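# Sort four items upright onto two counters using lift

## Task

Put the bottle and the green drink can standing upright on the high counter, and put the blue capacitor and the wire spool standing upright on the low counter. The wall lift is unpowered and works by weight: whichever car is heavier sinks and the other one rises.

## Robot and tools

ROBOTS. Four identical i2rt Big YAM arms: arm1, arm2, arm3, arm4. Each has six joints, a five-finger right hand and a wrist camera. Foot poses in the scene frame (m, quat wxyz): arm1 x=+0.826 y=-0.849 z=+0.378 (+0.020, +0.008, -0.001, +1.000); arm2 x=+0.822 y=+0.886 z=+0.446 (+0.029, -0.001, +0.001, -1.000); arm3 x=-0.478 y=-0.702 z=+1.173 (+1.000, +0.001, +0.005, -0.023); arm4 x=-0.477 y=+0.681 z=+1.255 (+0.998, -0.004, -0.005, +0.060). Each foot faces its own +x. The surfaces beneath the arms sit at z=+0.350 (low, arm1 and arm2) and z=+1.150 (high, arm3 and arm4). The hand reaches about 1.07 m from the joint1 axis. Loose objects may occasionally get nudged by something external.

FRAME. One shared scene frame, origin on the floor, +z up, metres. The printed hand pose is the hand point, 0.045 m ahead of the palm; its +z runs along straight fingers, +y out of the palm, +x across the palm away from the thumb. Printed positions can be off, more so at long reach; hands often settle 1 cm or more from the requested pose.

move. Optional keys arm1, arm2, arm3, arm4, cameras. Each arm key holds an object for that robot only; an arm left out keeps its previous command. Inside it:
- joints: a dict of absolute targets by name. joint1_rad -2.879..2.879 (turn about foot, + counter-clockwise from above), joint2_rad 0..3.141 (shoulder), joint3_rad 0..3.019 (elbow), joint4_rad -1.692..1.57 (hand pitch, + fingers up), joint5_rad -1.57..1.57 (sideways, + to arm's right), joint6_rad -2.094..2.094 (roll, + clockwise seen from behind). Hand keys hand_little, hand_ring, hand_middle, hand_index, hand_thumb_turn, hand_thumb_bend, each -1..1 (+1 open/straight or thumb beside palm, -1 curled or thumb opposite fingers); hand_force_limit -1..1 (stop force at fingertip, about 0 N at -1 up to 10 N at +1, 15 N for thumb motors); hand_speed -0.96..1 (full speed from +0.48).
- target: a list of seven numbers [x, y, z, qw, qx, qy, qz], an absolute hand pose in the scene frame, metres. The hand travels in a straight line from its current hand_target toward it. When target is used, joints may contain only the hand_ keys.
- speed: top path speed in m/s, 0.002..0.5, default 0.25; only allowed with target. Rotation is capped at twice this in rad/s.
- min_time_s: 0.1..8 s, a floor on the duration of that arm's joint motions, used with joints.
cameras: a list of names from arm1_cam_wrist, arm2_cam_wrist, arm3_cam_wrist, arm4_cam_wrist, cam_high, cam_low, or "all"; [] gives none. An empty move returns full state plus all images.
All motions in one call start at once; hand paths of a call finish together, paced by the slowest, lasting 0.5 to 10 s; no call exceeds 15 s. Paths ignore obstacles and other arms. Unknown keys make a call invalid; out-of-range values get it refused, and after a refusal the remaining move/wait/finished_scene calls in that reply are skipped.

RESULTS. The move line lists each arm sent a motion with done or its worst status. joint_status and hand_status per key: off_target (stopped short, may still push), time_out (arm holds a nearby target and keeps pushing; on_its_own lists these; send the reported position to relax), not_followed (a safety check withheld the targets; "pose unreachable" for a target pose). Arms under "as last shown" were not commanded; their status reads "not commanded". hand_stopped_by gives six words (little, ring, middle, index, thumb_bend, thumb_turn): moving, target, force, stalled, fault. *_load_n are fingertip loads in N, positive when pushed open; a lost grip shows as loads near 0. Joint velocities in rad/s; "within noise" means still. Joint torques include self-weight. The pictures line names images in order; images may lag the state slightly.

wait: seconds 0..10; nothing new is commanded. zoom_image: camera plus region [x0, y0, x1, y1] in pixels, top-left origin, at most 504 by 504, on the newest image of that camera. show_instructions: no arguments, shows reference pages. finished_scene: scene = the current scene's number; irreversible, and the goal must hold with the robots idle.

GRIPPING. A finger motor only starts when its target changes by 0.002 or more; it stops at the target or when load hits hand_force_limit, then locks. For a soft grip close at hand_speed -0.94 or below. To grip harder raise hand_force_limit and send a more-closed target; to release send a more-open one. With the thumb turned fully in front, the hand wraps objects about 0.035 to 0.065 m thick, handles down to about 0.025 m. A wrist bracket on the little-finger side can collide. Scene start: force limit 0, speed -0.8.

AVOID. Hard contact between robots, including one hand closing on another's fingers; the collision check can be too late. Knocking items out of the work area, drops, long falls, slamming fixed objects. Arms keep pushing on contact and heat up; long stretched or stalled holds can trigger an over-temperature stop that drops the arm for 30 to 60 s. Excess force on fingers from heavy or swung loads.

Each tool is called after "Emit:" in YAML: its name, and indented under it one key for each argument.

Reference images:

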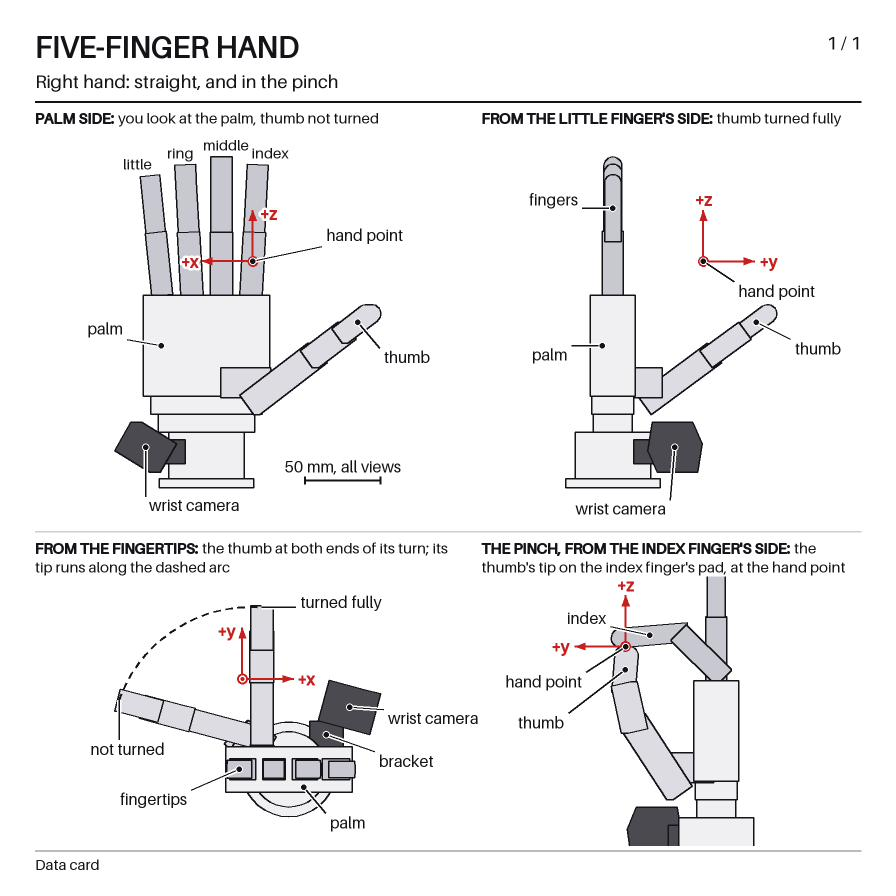

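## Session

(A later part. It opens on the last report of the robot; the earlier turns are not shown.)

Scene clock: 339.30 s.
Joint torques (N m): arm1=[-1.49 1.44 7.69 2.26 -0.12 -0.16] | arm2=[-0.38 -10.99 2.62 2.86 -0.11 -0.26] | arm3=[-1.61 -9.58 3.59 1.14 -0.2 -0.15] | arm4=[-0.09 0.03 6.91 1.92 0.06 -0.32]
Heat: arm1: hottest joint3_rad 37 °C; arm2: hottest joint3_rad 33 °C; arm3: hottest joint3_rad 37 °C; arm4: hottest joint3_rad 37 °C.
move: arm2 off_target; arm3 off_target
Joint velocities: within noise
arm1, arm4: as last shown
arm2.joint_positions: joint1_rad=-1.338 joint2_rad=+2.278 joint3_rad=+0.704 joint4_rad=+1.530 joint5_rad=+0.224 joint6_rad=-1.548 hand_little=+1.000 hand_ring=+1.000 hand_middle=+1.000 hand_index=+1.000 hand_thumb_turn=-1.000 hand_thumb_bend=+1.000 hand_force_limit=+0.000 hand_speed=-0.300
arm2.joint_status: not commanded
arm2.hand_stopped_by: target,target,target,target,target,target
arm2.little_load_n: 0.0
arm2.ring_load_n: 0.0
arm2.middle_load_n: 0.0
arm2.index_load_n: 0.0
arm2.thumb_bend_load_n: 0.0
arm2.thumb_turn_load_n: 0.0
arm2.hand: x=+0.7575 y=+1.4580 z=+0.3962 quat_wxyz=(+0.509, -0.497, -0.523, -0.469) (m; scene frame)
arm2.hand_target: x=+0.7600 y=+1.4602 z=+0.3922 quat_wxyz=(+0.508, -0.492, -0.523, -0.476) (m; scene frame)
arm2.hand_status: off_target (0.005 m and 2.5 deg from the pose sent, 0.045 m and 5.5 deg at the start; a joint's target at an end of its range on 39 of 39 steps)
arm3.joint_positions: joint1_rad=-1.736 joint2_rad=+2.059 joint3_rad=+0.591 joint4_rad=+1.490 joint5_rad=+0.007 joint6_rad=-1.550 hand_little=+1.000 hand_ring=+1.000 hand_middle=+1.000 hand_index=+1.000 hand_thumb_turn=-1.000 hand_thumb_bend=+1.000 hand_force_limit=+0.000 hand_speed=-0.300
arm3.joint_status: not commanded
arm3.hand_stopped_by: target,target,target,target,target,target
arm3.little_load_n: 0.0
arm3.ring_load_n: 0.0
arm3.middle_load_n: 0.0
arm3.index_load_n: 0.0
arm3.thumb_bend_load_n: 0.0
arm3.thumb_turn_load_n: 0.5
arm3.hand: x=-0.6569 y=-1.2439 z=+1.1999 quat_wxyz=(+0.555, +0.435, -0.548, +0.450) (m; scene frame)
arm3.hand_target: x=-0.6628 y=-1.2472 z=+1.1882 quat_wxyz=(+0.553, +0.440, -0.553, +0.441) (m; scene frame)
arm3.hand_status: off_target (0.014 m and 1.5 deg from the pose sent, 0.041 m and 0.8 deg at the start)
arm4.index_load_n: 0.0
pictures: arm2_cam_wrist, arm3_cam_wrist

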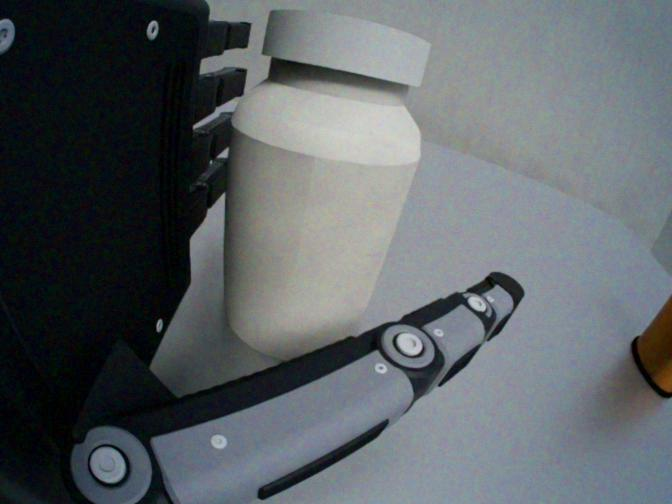

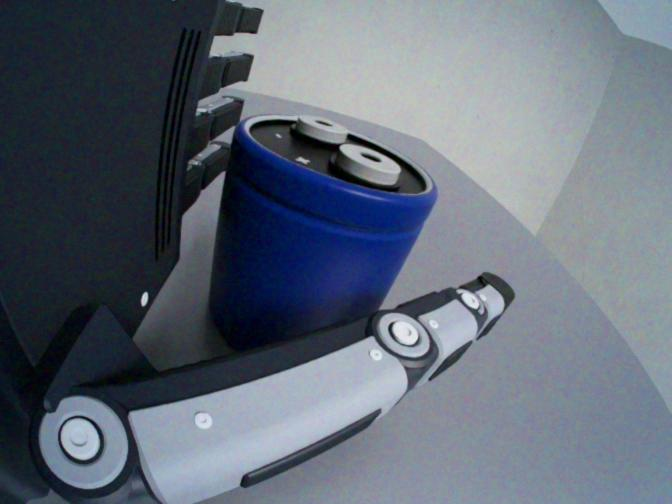

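Emit:
move:
  arm2: {"joints": {"hand_index": 0.35, "hand_middle": 0.35, "hand_thumb_bend": 0.65, "hand_speed": -0.7}}
  arm3: {"joints": {"hand_index": 0.35, "hand_middle": 0.35, "hand_thumb_bend": 0.65, "hand_speed": -0.7}}
  cameras: ["arm2_cam_wrist", "arm3_cam_wrist"]

Scene clock: 361.47 s.
Joint torques (N m): arm1=[-1.49 1.38 7.69 2.25 -0.12 -0.17] | arm2=[-0.38 -10.99 2.62 2.88 0.02 -0.25] | arm3=[-1.61 -9.58 3.58 1.13 -0.19 -0.15] | arm4=[0.15 0.03 6.97 1.89 0.06 -0.35]
Heat: arm1: hottest joint3_rad 37 °C; arm2: hottest joint3_rad 33 °C; arm3: hottest joint3_rad 37 °C; arm4: hottest joint3_rad 37 °C.
move: arm2 done; arm3 done
Joint velocities: within noise
arm1, arm4: as last shown
arm2.joint_positions: joint1_rad=-1.338 joint2_rad=+2.279 joint3_rad=+0.704 joint4_rad=+1.530 joint5_rad=+0.222 joint6_rad=-1.550 hand_little=+1.000 hand_ring=+1.000 hand_middle=+0.350 hand_index=+0.350 hand_thumb_turn=-1.000 hand_thumb_bend=+0.650 hand_force_limit=+0.000 hand_speed=-0.700
arm2.joint_status: all done
arm2.hand_stopped_by: target,target,target,target,target,target
arm2.little_load_n: 0.0
arm2.ring_load_n: 0.0
arm2.middle_load_n: 0.0
arm2.index_load_n: 0.0
arm2.thumb_bend_load_n: 0.0
arm2.thumb_turn_load_n: 0.0
arm2.hand: x=+0.7573 y=+1.4580 z=+0.3961 quat_wxyz=(+0.509, -0.496, -0.524, -0.469) (m; scene frame)
arm2.hand_target: x=+0.7600 y=+1.4602 z=+0.3922 quat_wxyz=(+0.508, -0.491, -0.524, -0.476) (m; scene frame)
arm2.hand_status: not commanded
arm3.joint_positions: joint1_rad=-1.736 joint2_rad=+2.059 joint3_rad=+0.591 joint4_rad=+1.490 joint5_rad=+0.007 joint6_rad=-1.550 hand_little=+1.000 hand_ring=+1.000 hand_middle=+0.350 hand_index=+0.350 hand_thumb_turn=-1.000 hand_thumb_bend=+0.650 hand_force_limit=+0.000 hand_speed=-0.700
arm3.joint_status: all done
arm3.hand_stopped_by: target,target,target,target,target,target
arm3.little_load_n: 0.0
arm3.ring_load_n: 0.0
arm3.middle_load_n: 0.0
arm3.index_load_n: 0.0
arm3.thumb_bend_load_n: 0.0
arm3.thumb_turn_load_n: 0.5
arm3.hand: x=-0.6569 y=-1.2439 z=+1.1999 quat_wxyz=(+0.555, +0.435, -0.548, +0.450) (m; scene frame)
arm3.hand_target: x=-0.6628 y=-1.2472 z=+1.1882 quat_wxyz=(+0.553, +0.440, -0.553, +0.441) (m; scene frame)
arm3.hand_status: not commanded
pictures: arm2_cam_wrist, arm3_cam_wrist

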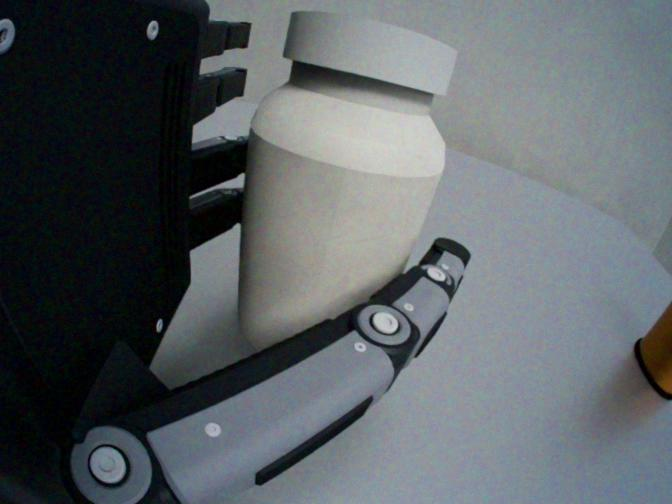

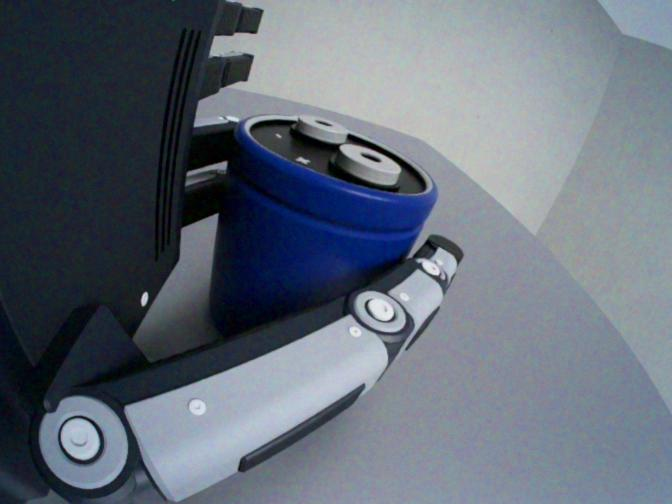

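Emit:
move:
  arm2: {"joints": {"hand_index": -1.0, "hand_middle": -1.0, "hand_thumb_bend": -1.0, "hand_speed": -0.93, "hand_force_limit": -0.2}}
  arm3: {"joints": {"hand_index": -1.0, "hand_middle": -1.0, "hand_thumb_bend": -1.0, "hand_speed": -0.93, "hand_force_limit": -0.2}}
  cameras: ["arm2_cam_wrist", "arm3_cam_wrist"]

Scene clock: 373.77 s.
Joint torques (N m): arm1=[-1.44 1.38 7.69 2.25 -0.12 -0.16] | arm2=[-0.38 -10.99 2.62 2.88 0.02 -0.25] | arm3=[-1.55 -9.7 3.45 1.13 -0.11 -0.15] | arm4=[-0.03 -0.03 6.84 1.92 0.08 -0.33]
Heat: arm1: hottest joint3_rad 37 °C; arm2: hottest joint2_rad 33 °C; arm3: hottest joint3_rad 37 °C; arm4: hottest joint3_rad 37 °C.
move: arm2 off_target; arm3 off_target
Joint velocities: within noise
arm1, arm4: as last shown
arm2.joint_positions: joint1_rad=-1.338 joint2_rad=+2.279 joint3_rad=+0.704 joint4_rad=+1.530 joint5_rad=+0.221 joint6_rad=-1.550 hand_little=+1.000 hand_ring=+1.000 hand_middle=+0.227 hand_index=+0.254 hand_thumb_turn=-1.000 hand_thumb_bend=+0.598 hand_force_limit=-0.200 hand_speed=-0.930
arm2.joint_status: hand_middle off_target (ended at +0.227, target -1.000); hand_index off_target (ended at +0.254, target -1.000); hand_thumb_bend off_target (ended at +0.598, target -1.000); the others done
arm2.hand_stopped_by: target,target,force,force,force,target
arm2.little_load_n: 0.0
arm2.ring_load_n: 0.0
arm2.middle_load_n: 5.0
arm2.index_load_n: 2.0
arm2.thumb_bend_load_n: 8.5
arm2.thumb_turn_load_n: 1.0
arm2.hand: x=+0.7570 y=+1.4580 z=+0.3960 quat_wxyz=(+0.509, -0.496, -0.525, -0.469) (m; scene frame)
arm2.hand_target: x=+0.7597 y=+1.4603 z=+0.3923 quat_wxyz=(+0.509, -0.491, -0.524, -0.475) (m; scene frame)
arm2.hand_status: not commanded
arm3.joint_positions: joint1_rad=-1.736 joint2_rad=+2.060 joint3_rad=+0.593 joint4_rad=+1.490 joint5_rad=+0.006 joint6_rad=-1.550 hand_little=+1.000 hand_ring=+1.000 hand_middle=+0.273 hand_index=+0.293 hand_thumb_turn=-1.000 hand_thumb_bend=+0.624 hand_force_limit=-0.200 hand_speed=-0.930
arm3.joint_status: hand_middle off_target (ended at +0.273, target -1.000); hand_index off_target (ended at +0.293, target -1.000); hand_thumb_bend off_target (ended at +0.624, target -1.000); the others done
arm3.hand_stopped_by: target,target,force,force,force,target
arm3.little_load_n: 0.0
arm3.ring_load_n: 0.0
arm3.middle_load_n: 6.0
arm3.index_load_n: 1.0
arm3.thumb_bend_load_n: 9.5
arm3.thumb_turn_load_n: 0.5
arm3.hand: x=-0.6568 y=-1.2445 z=+1.1997 quat_wxyz=(+0.555, +0.435, -0.547, +0.451) (m; scene frame)
arm3.hand_target: x=-0.6629 y=-1.2470 z=+1.1881 quat_wxyz=(+0.553, +0.440, -0.554, +0.441) (m; scene frame)
arm3.hand_status: not commanded
pictures: arm2_cam_wrist, arm3_cam_wrist

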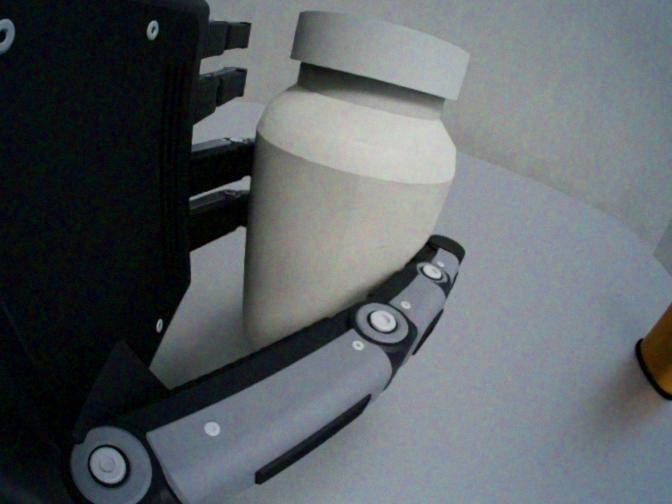

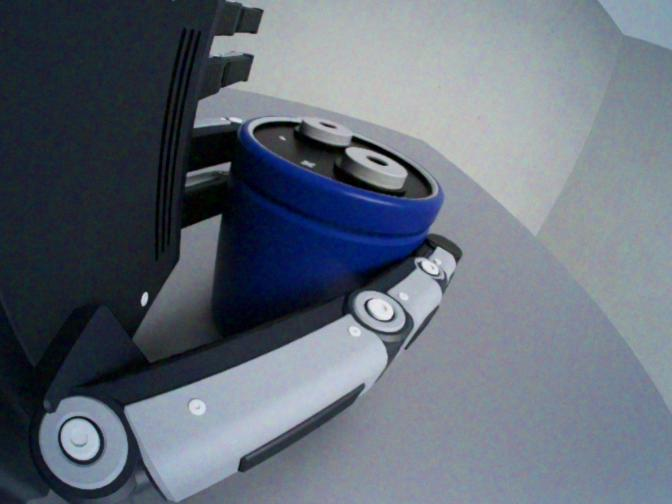

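Emit:
move:
  arm2: {"joints": {"hand_index": -0.98, "hand_middle": -0.98, "hand_speed": -0.93, "hand_force_limit": 0.2}}
  arm3: {"joints": {"hand_index": -0.98, "hand_middle": -0.98, "hand_speed": -0.93, "hand_force_limit": 0.2}}
  cameras: ["arm2_cam_wrist", "arm3_cam_wrist"]

Scene clock: 379.87 s.
Joint torques (N m): arm1=[-1.55 1.38 7.71 2.25 -0.12 -0.17] | arm2=[-0.38 -10.99 2.62 2.88 0.02 -0.26] | arm3=[-1.55 -9.7 3.47 1.13 -0.11 -0.15] | arm4=[-0.03 -0.09 6.84 1.94 0.07 -0.35]
Heat: arm1: hottest joint3_rad 37 °C; arm2: hottest joint2_rad 33 °C; arm3: hottest joint3_rad 37 °C; arm4: hottest joint3_rad 37 °C.
move: arm2 off_target; arm3 off_target
Joint velocities: within noise
arm1.joint_positions: joint1_rad=+0.860 joint2_rad=+0.191 joint3_rad=+0.364 joint4_rad=-0.209 joint5_rad=+0.810 joint6_rad=-1.548 hand_little=+1.000 hand_ring=+1.000 hand_middle=+1.000 hand_index=+1.000 hand_thumb_turn=+1.000 hand_thumb_bend=+1.000 hand_force_limit=+0.000 hand_speed=-0.800
arm1.joint_status: not commanded
arm1.hand_stopped_by: target,target,target,target,target,target
arm1.little_load_n: 0.0
arm1.ring_load_n: 0.0
arm1.middle_load_n: 0.0
arm1.index_load_n: 0.0
arm1.thumb_bend_load_n: 0.0
arm1.thumb_turn_load_n: 0.0
arm1.hand: x=+0.5588 y=-0.8733 z=+0.6795 quat_wxyz=(-0.704, -0.005, +0.710, -0.002) (m; scene frame)
arm1.hand_target: x=+0.5584 y=-0.8708 z=+0.6799 quat_wxyz=(-0.708, -0.001, +0.706, -0.001) (m; scene frame)
arm1.hand_status: not commanded
arm2.joint_positions: joint1_rad=-1.338 joint2_rad=+2.279 joint3_rad=+0.704 joint4_rad=+1.530 joint5_rad=+0.221 joint6_rad=-1.550 hand_little=+1.000 hand_ring=+1.000 hand_middle=+0.216 hand_index=+0.230 hand_thumb_turn=-1.000 hand_thumb_bend=+0.600 hand_force_limit=+0.200 hand_speed=-0.930
arm2.joint_status: hand_middle off_target (ended at +0.216, target -0.980); hand_index off_target (ended at +0.230, target -0.980); the others done
arm2.hand_stopped_by: target,target,force,force,force,target
arm2.little_load_n: 0.0
arm2.ring_load_n: 0.0
arm2.middle_load_n: 4.0
arm2.index_load_n: 7.0
arm2.thumb_bend_load_n: 13.5
arm2.thumb_turn_load_n: -1.0
arm2.hand: x=+0.7570 y=+1.4580 z=+0.3960 quat_wxyz=(+0.509, -0.496, -0.525, -0.469) (m; scene frame)
arm2.hand_target: x=+0.7597 y=+1.4603 z=+0.3923 quat_wxyz=(+0.509, -0.491, -0.524, -0.475) (m; scene frame)
arm2.hand_status: not commanded
arm3.joint_positions: joint1_rad=-1.736 joint2_rad=+2.060 joint3_rad=+0.593 joint4_rad=+1.490 joint5_rad=+0.006 joint6_rad=-1.550 hand_little=+1.000 hand_ring=+1.000 hand_middle=+0.269 hand_index=+0.275 hand_thumb_turn=-1.000 hand_thumb_bend=+0.625 hand_force_limit=+0.200 hand_speed=-0.930
arm3.joint_status: hand_middle off_target (ended at +0.269, target -0.980); hand_index off_target (ended at +0.275, target -0.980); the others done
arm3.hand_stopped_by: target,target,force,force,force,target
arm3.little_load_n: 0.0
arm3.ring_load_n: 0.0
arm3.middle_load_n: 3.5
arm3.index_load_n: 7.0
arm3.thumb_bend_load_n: 13.0
arm3.thumb_turn_load_n: 0.5
arm3.hand: x=-0.6568 y=-1.2445 z=+1.1997 quat_wxyz=(+0.555, +0.435, -0.547, +0.451) (m; scene frame)
arm3.hand_target: x=-0.6629 y=-1.2470 z=+1.1881 quat_wxyz=(+0.553, +0.440, -0.554, +0.441) (m; scene frame)
arm3.hand_status: not commanded
arm4.joint_positions: joint1_rad=+1.245 joint2_rad=+0.900 joint3_rad=+0.307 joint4_rad=+0.517 joint5_rad=+1.372 joint6_rad=-1.487 hand_little=+1.000 hand_ring=+1.000 hand_middle=+1.000 hand_index=+1.000 hand_thumb_turn=+1.000 hand_thumb_bend=+1.000 hand_force_limit=+0.000 hand_speed=-0.800
arm4.joint_status: not commanded
arm4.hand_stopped_by: target,target,target,target,target,target
arm4.little_load_n: 0.0
arm4.ring_load_n: -0.5
arm4.middle_load_n: 0.0
arm4.index_load_n: 0.0
arm4.thumb_bend_load_n: 0.0
arm4.thumb_turn_load_n: 0.0
arm4.hand: x=-0.2389 y=+0.8462 z=+1.4724 quat_wxyz=(+0.002, +0.708, -0.004, +0.706) (m; scene frame)
arm4.hand_target: x=-0.2399 y=+0.8490 z=+1.4707 quat_wxyz=(+0.002, +0.708, +0.004, +0.706) (m; scene frame)
arm4.hand_status: not commanded
pictures: arm2_cam_wrist, arm3_cam_wrist

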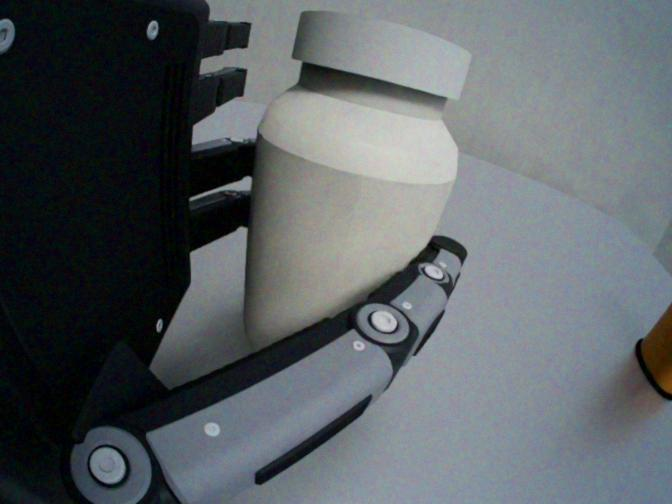

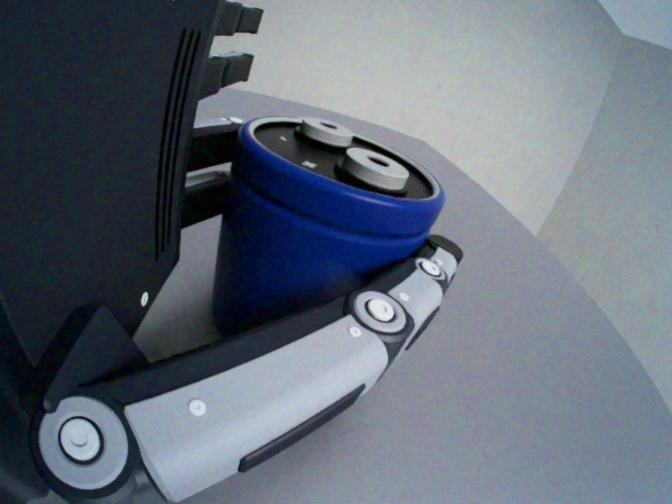

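Emit:
move:
  arm2: {"target": [0.7597, 1.4603, 0.46, -0.5172, 0.4822, 0.5172, 0.4822], "speed": 0.08}
  arm3: {"target": [-0.6629, -1.2470, 1.255, 0.5534, 0.4402, -0.5534, 0.4402], "speed": 0.08}
  cameras: ["arm2_cam_wrist", "arm3_cam_wrist"]

Scene clock: 385.20 s.
Joint torques (N m): arm1=[-1.49 1.38 7.69 2.25 -0.12 -0.16] | arm2=[-0.44 -13.45 2.4 1.65 -0.04 -0.33] | arm3=[-1.61 -13.39 3.33 1.74 -0.12 -0.15] | arm4=[-0.09 -0.03 6.9 2.02 0.07 -0.33]
Heat: arm1: hottest joint3_rad 37 °C; arm2: hottest joint2_rad 33 °C; arm3: hottest joint3_rad 36 °C; arm4: hottest joint3_rad 38 °C.
move: arm2 done; arm3 off_target
Joint velocities: within noise
arm1, arm4: as last shown
arm2.joint_positions: joint1_rad=-1.338 joint2_rad=+2.116 joint3_rad=+0.654 joint4_rad=+1.458 joint5_rad=+0.221 joint6_rad=-1.550 hand_little=+1.000 hand_ring=+1.000 hand_middle=+0.216 hand_index=+0.230 hand_thumb_turn=-1.000 hand_thumb_bend=+0.600 hand_force_limit=+0.200 hand_speed=-0.930
arm2.joint_status: not commanded
arm2.hand_stopped_by: target,target,force,force,force,target
arm2.little_load_n: 0.0
arm2.ring_load_n: 0.0
arm2.middle_load_n: 4.0
arm2.index_load_n: 7.5
arm2.thumb_bend_load_n: 13.5
arm2.thumb_turn_load_n: -1.0
arm2.hand: x=+0.7568 y=+1.4589 z=+0.4535 quat_wxyz=(+0.521, -0.489, -0.512, -0.476) (m; scene frame)
arm2.hand_target: x=+0.7604 y=+1.4600 z=+0.4595 quat_wxyz=(+0.516, -0.483, -0.517, -0.483) (m; scene frame)
arm2.hand_status: done (0.007 m and 1.2 deg from the pose sent, 0.064 m and 2.5 deg at the start)
arm3.joint_positions: joint1_rad=-1.736 joint2_rad=+1.875 joint3_rad=+0.579 joint4_rad=+1.265 joint5_rad=+0.006 joint6_rad=-1.551 hand_little=+1.000 hand_ring=+1.000 hand_middle=+0.269 hand_index=+0.275 hand_thumb_turn=-1.000 hand_thumb_bend=+0.625 hand_force_limit=+0.200 hand_speed=-0.930
arm3.joint_status: not commanded
arm3.hand_stopped_by: target,target,force,force,force,target
arm3.little_load_n: 0.0
arm3.ring_load_n: 0.0
arm3.middle_load_n: 3.0
arm3.index_load_n: 7.0
arm3.thumb_bend_load_n: 13.0
arm3.thumb_turn_load_n: 0.0
arm3.hand: x=-0.6574 y=-1.2469 z=+1.2361 quat_wxyz=(+0.541, +0.447, -0.562, +0.438) (m; scene frame)
arm3.hand_target: x=-0.6630 y=-1.2469 z=+1.2547 quat_wxyz=(+0.554, +0.440, -0.553, +0.440) (m; scene frame)
arm3.hand_status: off_target (0.020 m and 2.0 deg from the pose sent, 0.056 m and 1.5 deg at the start)
arm4.ring_load_n: 0.0
pictures: arm2_cam_wrist, arm3_cam_wrist

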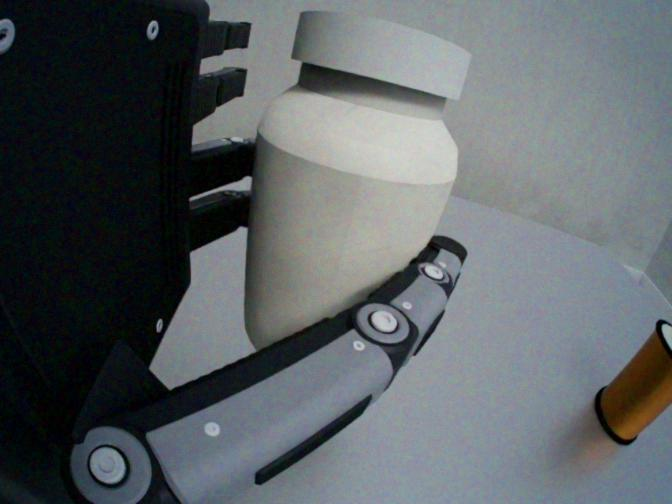

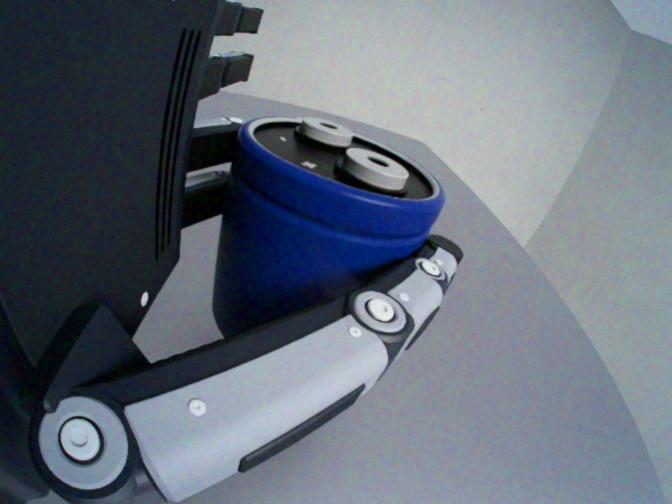

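Emit:
move:
  arm2: {"joints": {"joint1_rad": -1.338, "joint2_rad": 0.5, "joint3_rad": 1.1, "joint4_rad": -0.6, "joint5_rad": 0.0, "joint6_rad": -1.55}, "min_time_s": 4}
  arm3: {"joints": {"joint1_rad": -1.736, "joint2_rad": 0.5, "joint3_rad": 1.1, "joint4_rad": -0.6, "joint5_rad": 0.0, "joint6_rad": -1.55}, "min_time_s": 4}
  cameras: ["arm2_cam_wrist", "arm3_cam_wrist", "cam_high", "cam_low"]

Scene clock: 432.73 s.
Joint torques (N m): arm1=[-1.49 1.44 7.71 2.25 -0.12 -0.16] | arm2=[0.21 1.38 12.36 1.66 -0.05 -0.11] | arm3=[-0.67 1.03 12.82 1.76 -0.18 -0.09] | arm4=[0.15 -0.03 6.93 1.92 0.06 -0.34]
Heat: arm1: hottest joint3_rad 37 °C; arm2: hottest joint2_rad 35 °C; arm3: hottest joint3_rad 38 °C; arm4: hottest joint3_rad 38 °C.
move: arm2 done; arm3 done
Joint velocities: within noise
arm1, arm4: as last shown
arm2.joint_positions: joint1_rad=-1.338 joint2_rad=+0.501 joint3_rad=+1.055 joint4_rad=-0.589 joint5_rad=+0.009 joint6_rad=-1.550 hand_little=+1.000 hand_ring=+1.000 hand_middle=+0.216 hand_index=+0.230 hand_thumb_turn=-1.000 hand_thumb_bend=+0.600 hand_force_limit=+0.200 hand_speed=-0.930
arm2.joint_status: all done
arm2.hand_stopped_by: target,target,force,force,force,target
arm2.little_load_n: 0.0
arm2.ring_load_n: 0.0
arm2.middle_load_n: 4.0
arm2.index_load_n: 7.0
arm2.thumb_bend_load_n: 13.5
arm2.thumb_turn_load_n: -1.5
arm2.hand: x=+0.7927 y=+1.2029 z=+0.9783 quat_wxyz=(+0.560, -0.438, -0.570, -0.412) (m; scene frame)
arm2.hand_target: x=+0.7943 y=+1.1947 z=+1.0023 quat_wxyz=(+0.571, -0.430, -0.561, -0.418) (m; scene frame)
arm2.hand_status: not commanded
arm3.joint_positions: joint1_rad=-1.736 joint2_rad=+0.510 joint3_rad=+1.028 joint4_rad=-0.599 joint5_rad=+0.001 joint6_rad=-1.547 hand_little=+1.000 hand_ring=+1.000 hand_middle=+0.269 hand_index=+0.275 hand_thumb_turn=-1.000 hand_thumb_bend=+0.625 hand_force_limit=+0.200 hand_speed=-0.930
arm3.joint_status: all done
arm3.hand_stopped_by: target,target,force,force,force,target
arm3.little_load_n: 0.0
arm3.ring_load_n: 0.0
arm3.middle_load_n: 3.5
arm3.index_load_n: 7.0
arm3.thumb_bend_load_n: 13.0
arm3.thumb_turn_load_n: 0.5
arm3.hand: x=-0.5992 y=-1.0048 z=+1.6829 quat_wxyz=(+0.525, +0.458, -0.576, +0.429) (m; scene frame)
arm3.hand_target: x=-0.5951 y=-0.9898 z=+1.7284 quat_wxyz=(+0.548, +0.442, -0.552, +0.447) (m; scene frame)
arm3.hand_status: not commanded
pictures: arm2_cam_wrist, arm3_cam_wrist, cam_high, cam_low

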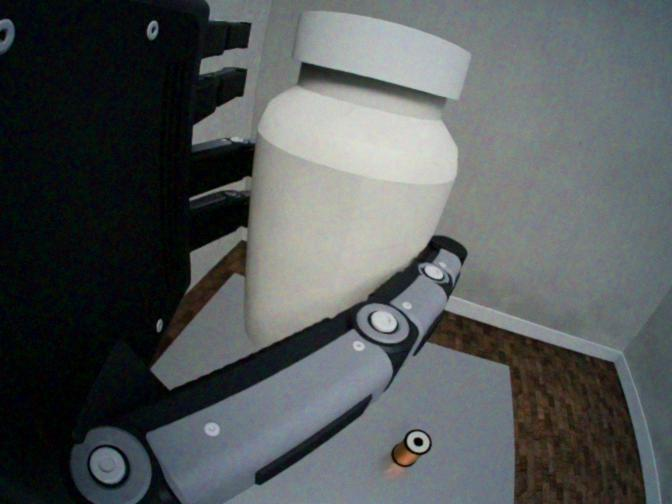

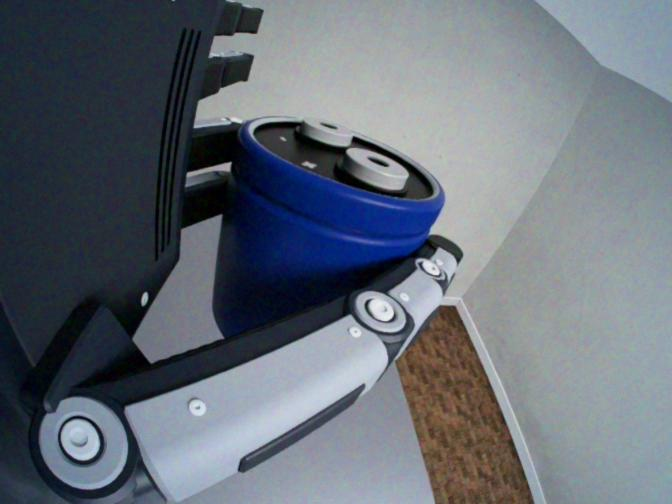

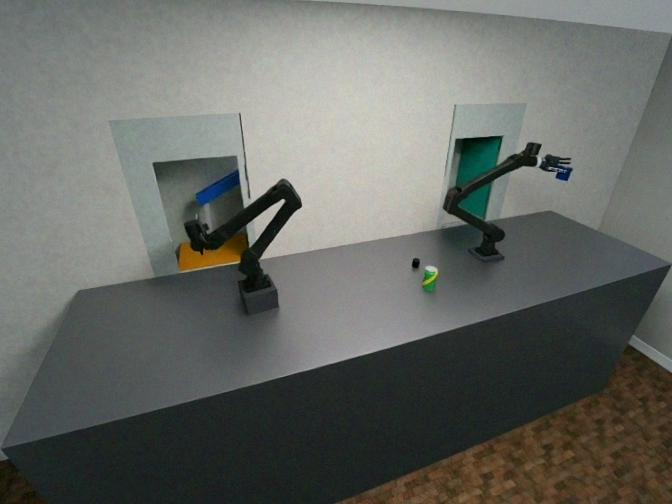

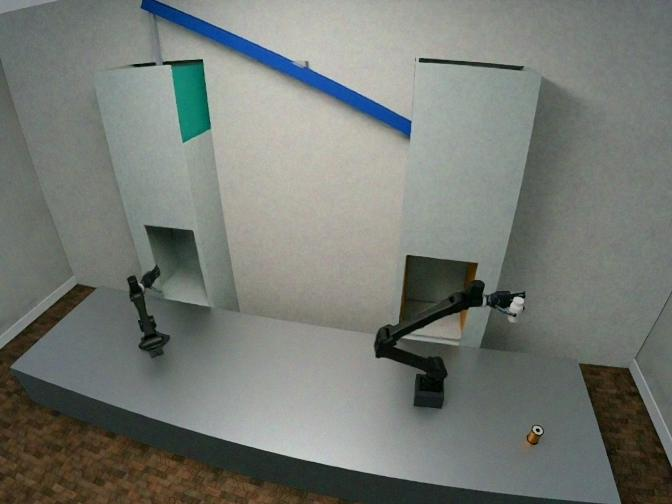

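Emit:
move:
  arm2: {"joints": {"joint1_rad": -0.2, "joint2_rad": 0.5, "joint3_rad": 1.1, "joint4_rad": -0.6, "joint5_rad": 0.0, "joint6_rad": -1.55}, "min_time_s": 3}
  arm3: {"joints": {"joint1_rad": -0.28, "joint2_rad": 0.5, "joint3_rad": 1.1, "joint4_rad": -0.6, "joint5_rad": 0.0, "joint6_rad": -1.55}, "min_time_s": 3}
  cameras: ["arm2_cam_wrist", "arm3_cam_wrist"]

Scene clock: 442.60 s.
Joint torques (N m): arm1=[-1.49 1.44 7.72 2.26 -0.12 -0.17] | arm2=[0.79 1.32 12.36 1.66 0.06 -0.11] | arm3=[-0.09 0.85 12.86 1.74 -0.05 -0.1] | arm4=[0.15 0.26 6.87 2.02 0.06 -0.34]
Heat: arm1: hottest joint3_rad 37 °C; arm2: hottest joint3_rad 38 °C; arm3: hottest joint3_rad 42 °C; arm4: hottest joint3_rad 38 °C.
move: arm2 done; arm3 done
Joint velocities: within noise
arm1, arm4: as last shown
arm1.little_load_n: 0.5
arm2.joint_positions: joint1_rad=-0.207 joint2_rad=+0.501 joint3_rad=+1.055 joint4_rad=-0.589 joint5_rad=-0.005 joint6_rad=-1.550 hand_little=+1.000 hand_ring=+1.000 hand_middle=+0.216 hand_index=+0.230 hand_thumb_turn=-1.000 hand_thumb_bend=+0.600 hand_force_limit=+0.200 hand_speed=-0.930
arm2.joint_status: all done
arm2.hand_stopped_by: target,target,force,force,force,target
arm2.little_load_n: 0.0
arm2.ring_load_n: 0.0
arm2.middle_load_n: 4.0
arm2.index_load_n: 7.0
arm2.thumb_bend_load_n: 13.0
arm2.thumb_turn_load_n: -1.0
arm2.hand: x=+0.5210 y=+0.9901 z=+0.9784 quat_wxyz=(+0.694, -0.059, -0.716, -0.044) (m; scene frame)
arm2.hand_target: x=+0.5287 y=+0.9864 z=+1.0023 quat_wxyz=(+0.707, -0.055, -0.704, -0.041) (m; scene frame)
arm2.hand_status: not commanded
arm3.joint_positions: joint1_rad=-0.288 joint2_rad=+0.510 joint3_rad=+1.028 joint4_rad=-0.599 joint5_rad=-0.001 joint6_rad=-1.547 hand_little=+1.000 hand_ring=+1.000 hand_middle=+0.269 hand_index=+0.275 hand_thumb_turn=-1.000 hand_thumb_bend=+0.625 hand_force_limit=+0.200 hand_speed=-0.930
arm3.joint_status: all done
arm3.hand_stopped_by: target,target,force,force,force,target
arm3.little_load_n: 0.0
arm3.ring_load_n: 0.0
arm3.middle_load_n: 3.5
arm3.index_load_n: 7.0
arm3.thumb_bend_load_n: 13.0
arm3.thumb_turn_load_n: 0.5
arm3.hand: x=-0.1889 y=-0.8655 z=+1.6791 quat_wxyz=(+0.104, +0.727, -0.131, +0.666) (m; scene frame)
arm3.hand_target: x=-0.2022 y=-0.8587 z=+1.7247 quat_wxyz=(+0.108, +0.700, -0.123, +0.695) (m; scene frame)
arm3.hand_status: not commanded
pictures: arm2_cam_wrist, arm3_cam_wrist

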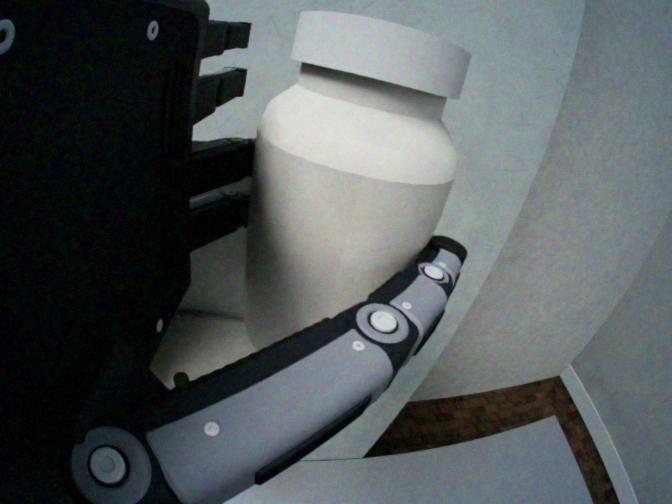

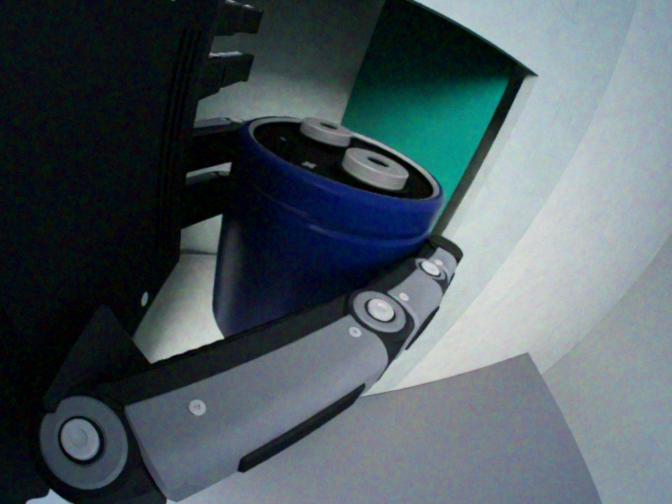

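Emit:
move:
  arm2: {"target": [0.44, 0.98, 0.64, 0.7071, 0, -0.7071, 0], "speed": 0.2}
  arm3: {"target": [-0.10, -0.88, 1.47, 0, 0.7071, 0, 0.7071], "speed": 0.2}
  cameras: ["arm2_cam_wrist", "arm3_cam_wrist", "cam_high", "cam_low"]

Scene clock: 465.57 s.
Joint torques (N m): arm1=[-1.49 1.44 7.71 2.26 -0.12 -0.17] | arm2=[-0.5 -1.14 8.65 3.34 -0.05 -0.32] | arm3=[-1.49 -0.97 8.76 3.49 -0.26 -0.25] | arm4=[0.03 -0.09 6.83 2.02 0.06 -0.33]
Heat: arm1: hottest joint3_rad 37 °C; arm2: hottest joint3_rad 43 °C; arm3: hottest joint3_rad 48 °C; arm4: hottest joint3_rad 38 °C.
move: arm2 off_target; arm3 off_target
Joint velocities: within noise
arm1, arm4: as last shown
arm1.little_load_n: 0.0
arm2.joint_positions: joint1_rad=-0.228 joint2_rad=+0.806 joint3_rad=+0.171 joint4_rad=+0.599 joint5_rad=-0.168 joint6_rad=-1.550 hand_little=+1.000 hand_ring=+1.000 hand_middle=+0.216 hand_index=+0.230 hand_thumb_turn=-1.000 hand_thumb_bend=+0.600 hand_force_limit=+0.200 hand_speed=-0.930
arm2.joint_status: not commanded
arm2.hand_stopped_by: target,target,force,force,force,target
arm2.little_load_n: 0.0
arm2.ring_load_n: 0.0
arm2.middle_load_n: 4.0
arm2.index_load_n: 7.0
arm2.thumb_bend_load_n: 13.0
arm2.thumb_turn_load_n: -1.5
arm2.hand: x=+0.4425 y=+0.9782 z=+0.6295 quat_wxyz=(+0.695, -0.010, -0.719, +0.008) (m; scene frame)
arm2.hand_target: x=+0.4406 y=+0.9811 z=+0.6400 quat_wxyz=(+0.707, -0.002, -0.708, -0.002) (m; scene frame)
arm2.hand_status: off_target (0.011 m and 2.4 deg from the pose sent, 0.348 m and 8.6 deg at the start)
arm3.joint_positions: joint1_rad=-0.516 joint2_rad=+0.675 joint3_rad=+0.431 joint4_rad=+0.203 joint5_rad=-0.562 joint6_rad=-1.547 hand_little=+1.000 hand_ring=+1.000 hand_middle=+0.269 hand_index=+0.275 hand_thumb_turn=-1.000 hand_thumb_bend=+0.625 hand_force_limit=+0.200 hand_speed=-0.930
arm3.joint_status: not commanded
arm3.hand_stopped_by: target,target,force,force,force,target
arm3.little_load_n: 0.0
arm3.ring_load_n: 0.0
arm3.middle_load_n: 3.5
arm3.index_load_n: 7.0
arm3.thumb_bend_load_n: 13.0
arm3.thumb_turn_load_n: 0.5
arm3.hand: x=-0.1019 y=-0.8758 z=+1.4531 quat_wxyz=(-0.017, +0.722, -0.018, +0.691) (m; scene frame)
arm3.hand_target: x=-0.1009 y=-0.8808 z=+1.4699 quat_wxyz=(+0.002, +0.708, -0.003, +0.707) (m; scene frame)
arm3.hand_status: off_target (0.018 m and 3.8 deg from the pose sent, 0.228 m and 20.0 deg at the start)
arm4.thumb_bend_load_n: 0.5
pictures: arm2_cam_wrist, arm3_cam_wrist, cam_high, cam_low

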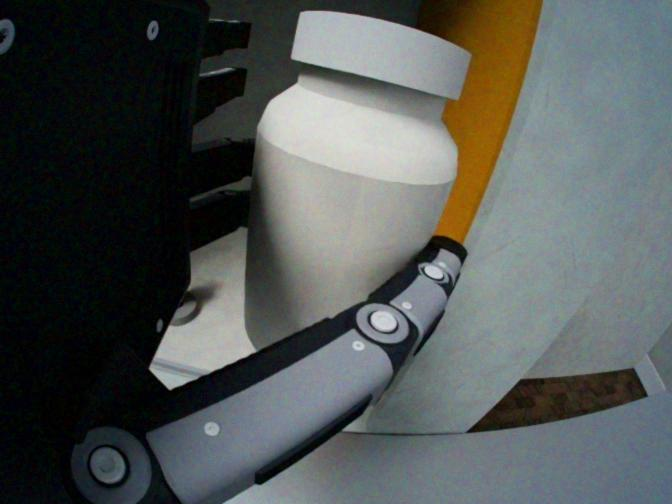

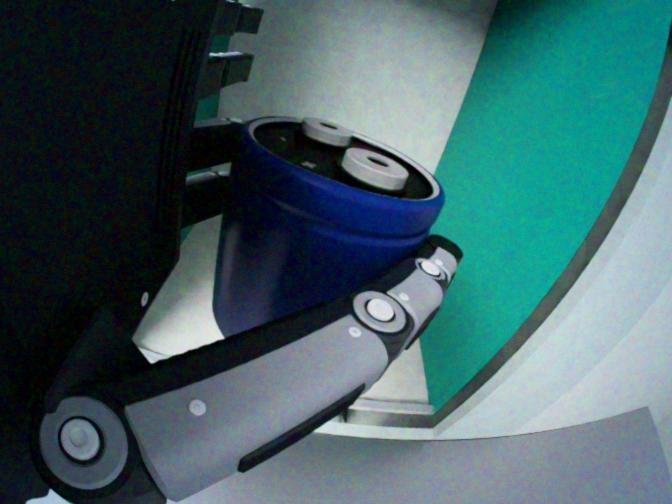

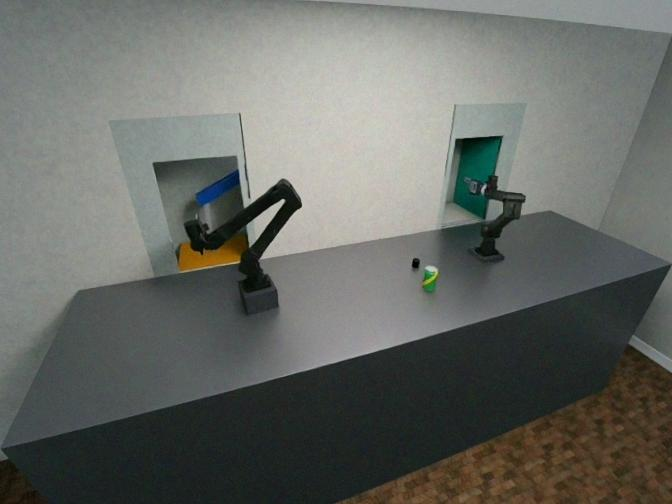

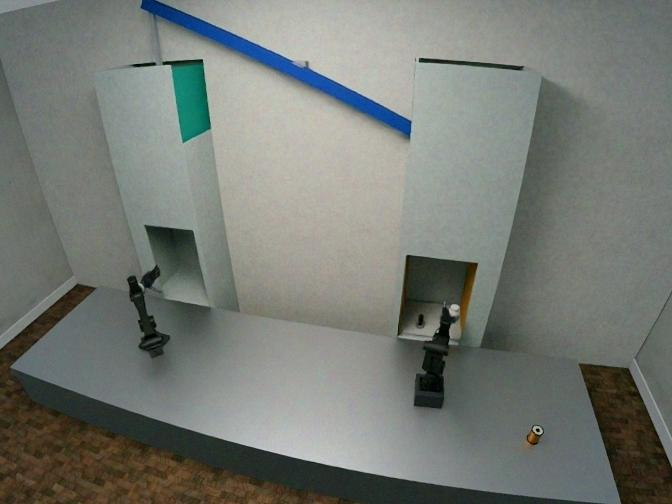

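Emit:
move:
  arm2: {"target": [0.28, 0.98, 0.54, 0.7071, 0, -0.7071, 0], "speed": 0.15}
  arm3: {"target": [0.04, -0.88, 1.34, 0, 0.7071, 0, 0.7071], "speed": 0.15}
  cameras: ["arm2_cam_wrist", "arm3_cam_wrist"]

Emit:
move:
  arm2: {"target": [0.16, 0.98, 0.46, 0.7071, 0, -0.7071, 0], "speed": 0.15}
  arm3: {"target": [0.13, -0.88, 1.27, 0, 0.7071, 0, 0.7071], "speed": 0.15}
  cameras: ["arm2_cam_wrist", "arm3_cam_wrist", "cam_high", "cam_low"]

Scene clock: 476.57 s.
Joint torques (N m): arm1=[-1.44 1.44 7.68 2.26 -0.12 -0.17] | arm2=[0.73 -8.47 6.35 3.29 0.3 -0.31] | arm3=[-0.15 -6.83 9.06 3.6 -0.08 -0.29] | arm4=[-0.09 0.15 6.87 1.94 0.05 -0.32]
Heat: arm1: hottest joint3_rad 37 °C; arm2: hottest joint3_rad 43 °C; arm3: hottest joint3_rad 47 °C; arm4: hottest joint3_rad 38 °C.
move: arm2 off_target; arm3 off_target
Joint velocities: within noise
arm1, arm4: as last shown
arm1.ring_load_n: 0.5
arm2.joint_positions: joint1_rad=-0.160 joint2_rad=+1.751 joint3_rad=+0.465 joint4_rad=+1.232 joint5_rad=-0.108 joint6_rad=-1.550 hand_little=+1.000 hand_ring=+1.000 hand_middle=+0.216 hand_index=+0.230 hand_thumb_turn=-1.000 hand_thumb_bend=+0.600 hand_force_limit=+0.200 hand_speed=-0.930
arm2.joint_status: not commanded
arm2.hand_stopped_by: target,target,force,force,force,target
arm2.little_load_n: 0.0
arm2.ring_load_n: 0.0
arm2.middle_load_n: 4.5
arm2.index_load_n: 7.5
arm2.thumb_bend_load_n: 13.5
arm2.thumb_turn_load_n: -1.0
arm2.hand: x=+0.2938 y=+0.9792 z=+0.5250 quat_wxyz=(+0.689, -0.008, -0.725, +0.010) (m; scene frame)
arm2.hand_target: x=+0.2804 y=+0.9785 z=+0.5403 quat_wxyz=(+0.707, +0.002, -0.707, +0.002) (m; scene frame)
arm2.hand_status: off_target (0.020 m and 3.3 deg from the pose sent, 0.185 m and 2.4 deg at the start)
arm3.joint_positions: joint1_rad=-0.308 joint2_rad=+1.449 joint3_rad=+0.439 joint4_rad=+0.921 joint5_rad=-0.349 joint6_rad=-1.547 hand_little=+1.000 hand_ring=+1.000 hand_middle=+0.269 hand_index=+0.275 hand_thumb_turn=-1.000 hand_thumb_bend=+0.625 hand_force_limit=+0.200 hand_speed=-0.930
arm3.joint_status: not commanded
arm3.hand_stopped_by: target,target,force,force,force,target
arm3.little_load_n: 0.5
arm3.ring_load_n: 0.0
arm3.middle_load_n: 3.5
arm3.index_load_n: 7.0
arm3.thumb_bend_load_n: 13.0
arm3.thumb_turn_load_n: 0.5
arm3.hand: x=+0.0138 y=-0.8735 z=+1.3013 quat_wxyz=(-0.018, +0.739, -0.023, +0.673) (m; scene frame)
arm3.hand_target: x=+0.0366 y=-0.8789 z=+1.3403 quat_wxyz=(+0.000, +0.708, +0.000, +0.706) (m; scene frame)
arm3.hand_status: off_target (0.047 m and 6.3 deg from the pose sent, 0.182 m and 3.8 deg at the start)
arm4.ring_load_n: -0.5
arm4.index_load_n: 0.5
arm4.thumb_bend_load_n: 0.0
pictures: arm2_cam_wrist, arm3_cam_wrist

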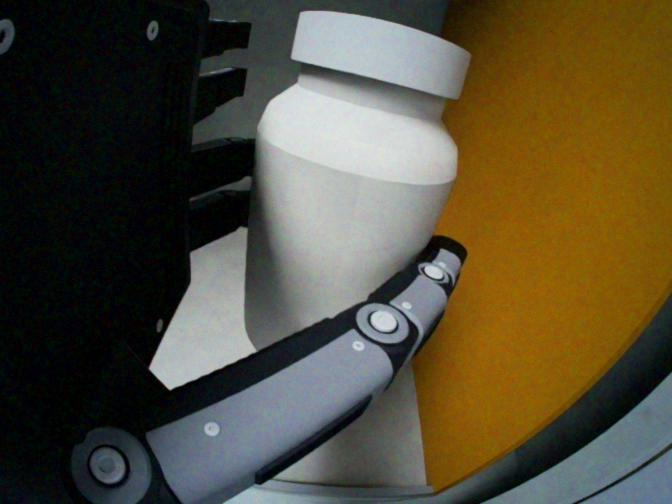

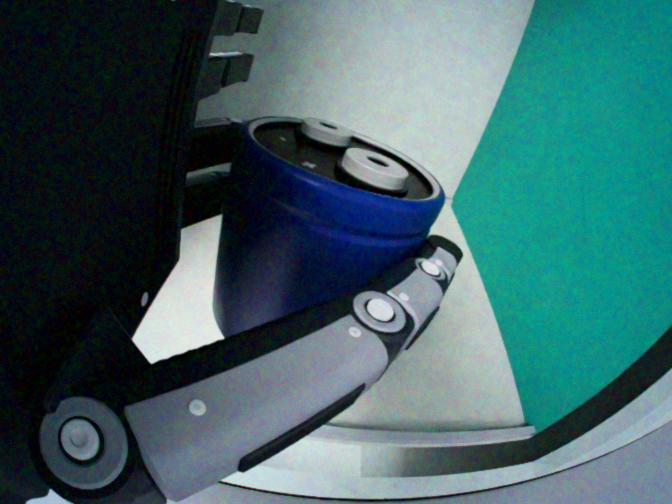

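Scene clock: 478.30 s.
Joint torques (N m): arm1=[-1.49 1.38 7.69 2.26 -0.12 -0.16] | arm2=[0.67 -12.86 6.19 2.66 0.31 -0.31] | arm3=[-0.03 -10.99 7.51 3.63 -0.06 -0.29] | arm4=[-0.03 0.09 6.89 2.04 0.08 -0.33]
Heat: arm1: hottest joint3_rad 37 °C; arm2: hottest joint3_rad 43 °C; arm3: hottest joint3_rad 47 °C; arm4: hottest joint3_rad 38 °C.
move: arm2 off_target; arm3 off_target
Joint velocities: within noise
arm1, arm4: as last shown
arm1.ring_load_n: 0.0
arm2.joint_positions: joint1_rad=-0.135 joint2_rad=+2.134 joint3_rad=+0.839 joint4_rad=+1.263 joint5_rad=-0.077 joint6_rad=-1.550 hand_little=+1.000 hand_ring=+1.000 hand_middle=+0.216 hand_index=+0.230 hand_thumb_turn=-1.000 hand_thumb_bend=+0.600 hand_force_limit=+0.200 hand_speed=-0.930
arm2.joint_status: not commanded
arm2.hand_stopped_by: target,target,force,force,force,target
arm2.little_load_n: 0.0
arm2.ring_load_n: 0.0
arm2.middle_load_n: 4.0
arm2.index_load_n: 7.0
arm2.thumb_bend_load_n: 13.5
arm2.thumb_turn_load_n: -1.0
arm2.hand: x=+0.1712 y=+0.9815 z=+0.4535 quat_wxyz=(+0.696, -0.008, -0.718, +0.007) (m; scene frame)
arm2.hand_target: x=+0.1603 y=+0.9798 z=+0.4602 quat_wxyz=(+0.707, +0.000, -0.707, +0.000) (m; scene frame)
arm2.hand_status: off_target (0.013 m and 2.2 deg from the pose sent, 0.149 m and 3.3 deg at the start)
arm3.joint_positions: joint1_rad=-0.238 joint2_rad=+1.832 joint3_rad=+0.665 joint4_rad=+1.088 joint5_rad=-0.278 joint6_rad=-1.547 hand_little=+1.000 hand_ring=+1.000 hand_middle=+0.269 hand_index=+0.275 hand_thumb_turn=-1.000 hand_thumb_bend=+0.625 hand_force_limit=+0.200 hand_speed=-0.930
arm3.joint_status: not commanded
arm3.hand_stopped_by: target,target,force,force,force,target
arm3.little_load_n: 0.0
arm3.ring_load_n: 0.0
arm3.middle_load_n: 3.5
arm3.index_load_n: 7.0
arm3.thumb_bend_load_n: 13.0
arm3.thumb_turn_load_n: 0.5
arm3.hand: x=+0.1060 y=-0.8773 z=+1.2392 quat_wxyz=(-0.015, +0.737, -0.020, +0.676) (m; scene frame)
arm3.hand_target: x=+0.1277 y=-0.8792 z=+1.2704 quat_wxyz=(+0.000, +0.708, +0.000, +0.707) (m; scene frame)
arm3.hand_status: off_target (0.039 m and 5.7 deg from the pose sent, 0.121 m and 6.3 deg at the start)
arm4.ring_load_n: 0.0
arm4.index_load_n: 0.0
arm4.thumb_turn_load_n: -0.5
pictures: arm2_cam_wrist, arm3_cam_wrist, cam_high, cam_low

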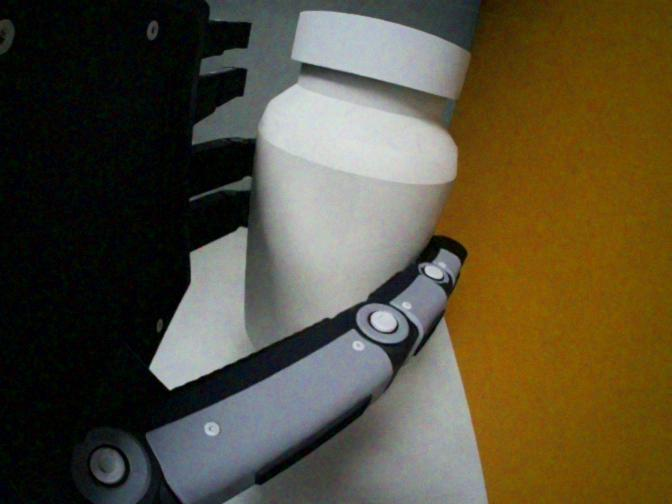

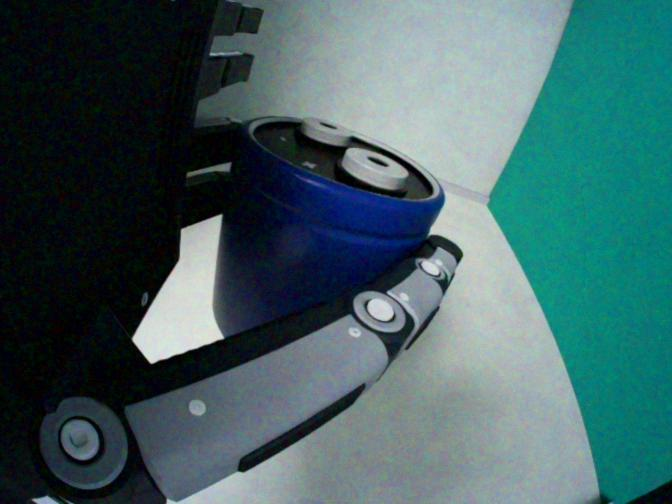

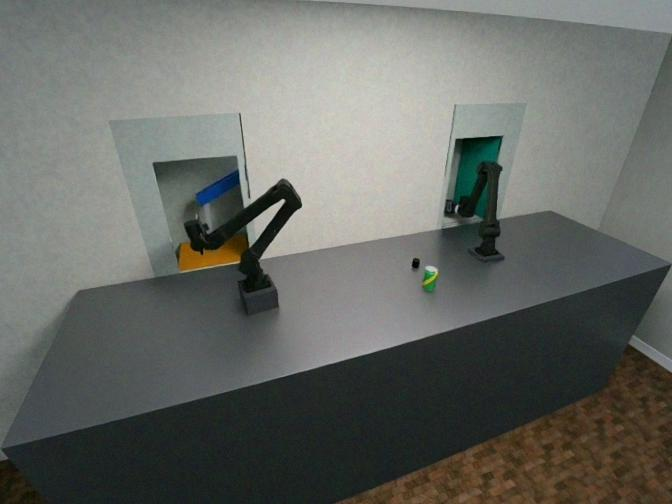

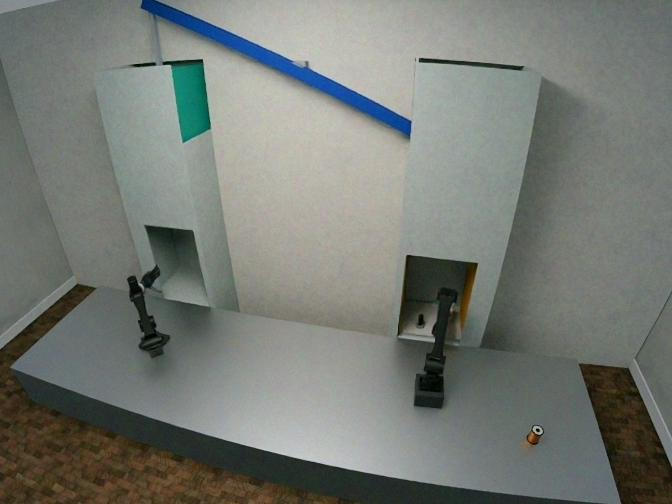

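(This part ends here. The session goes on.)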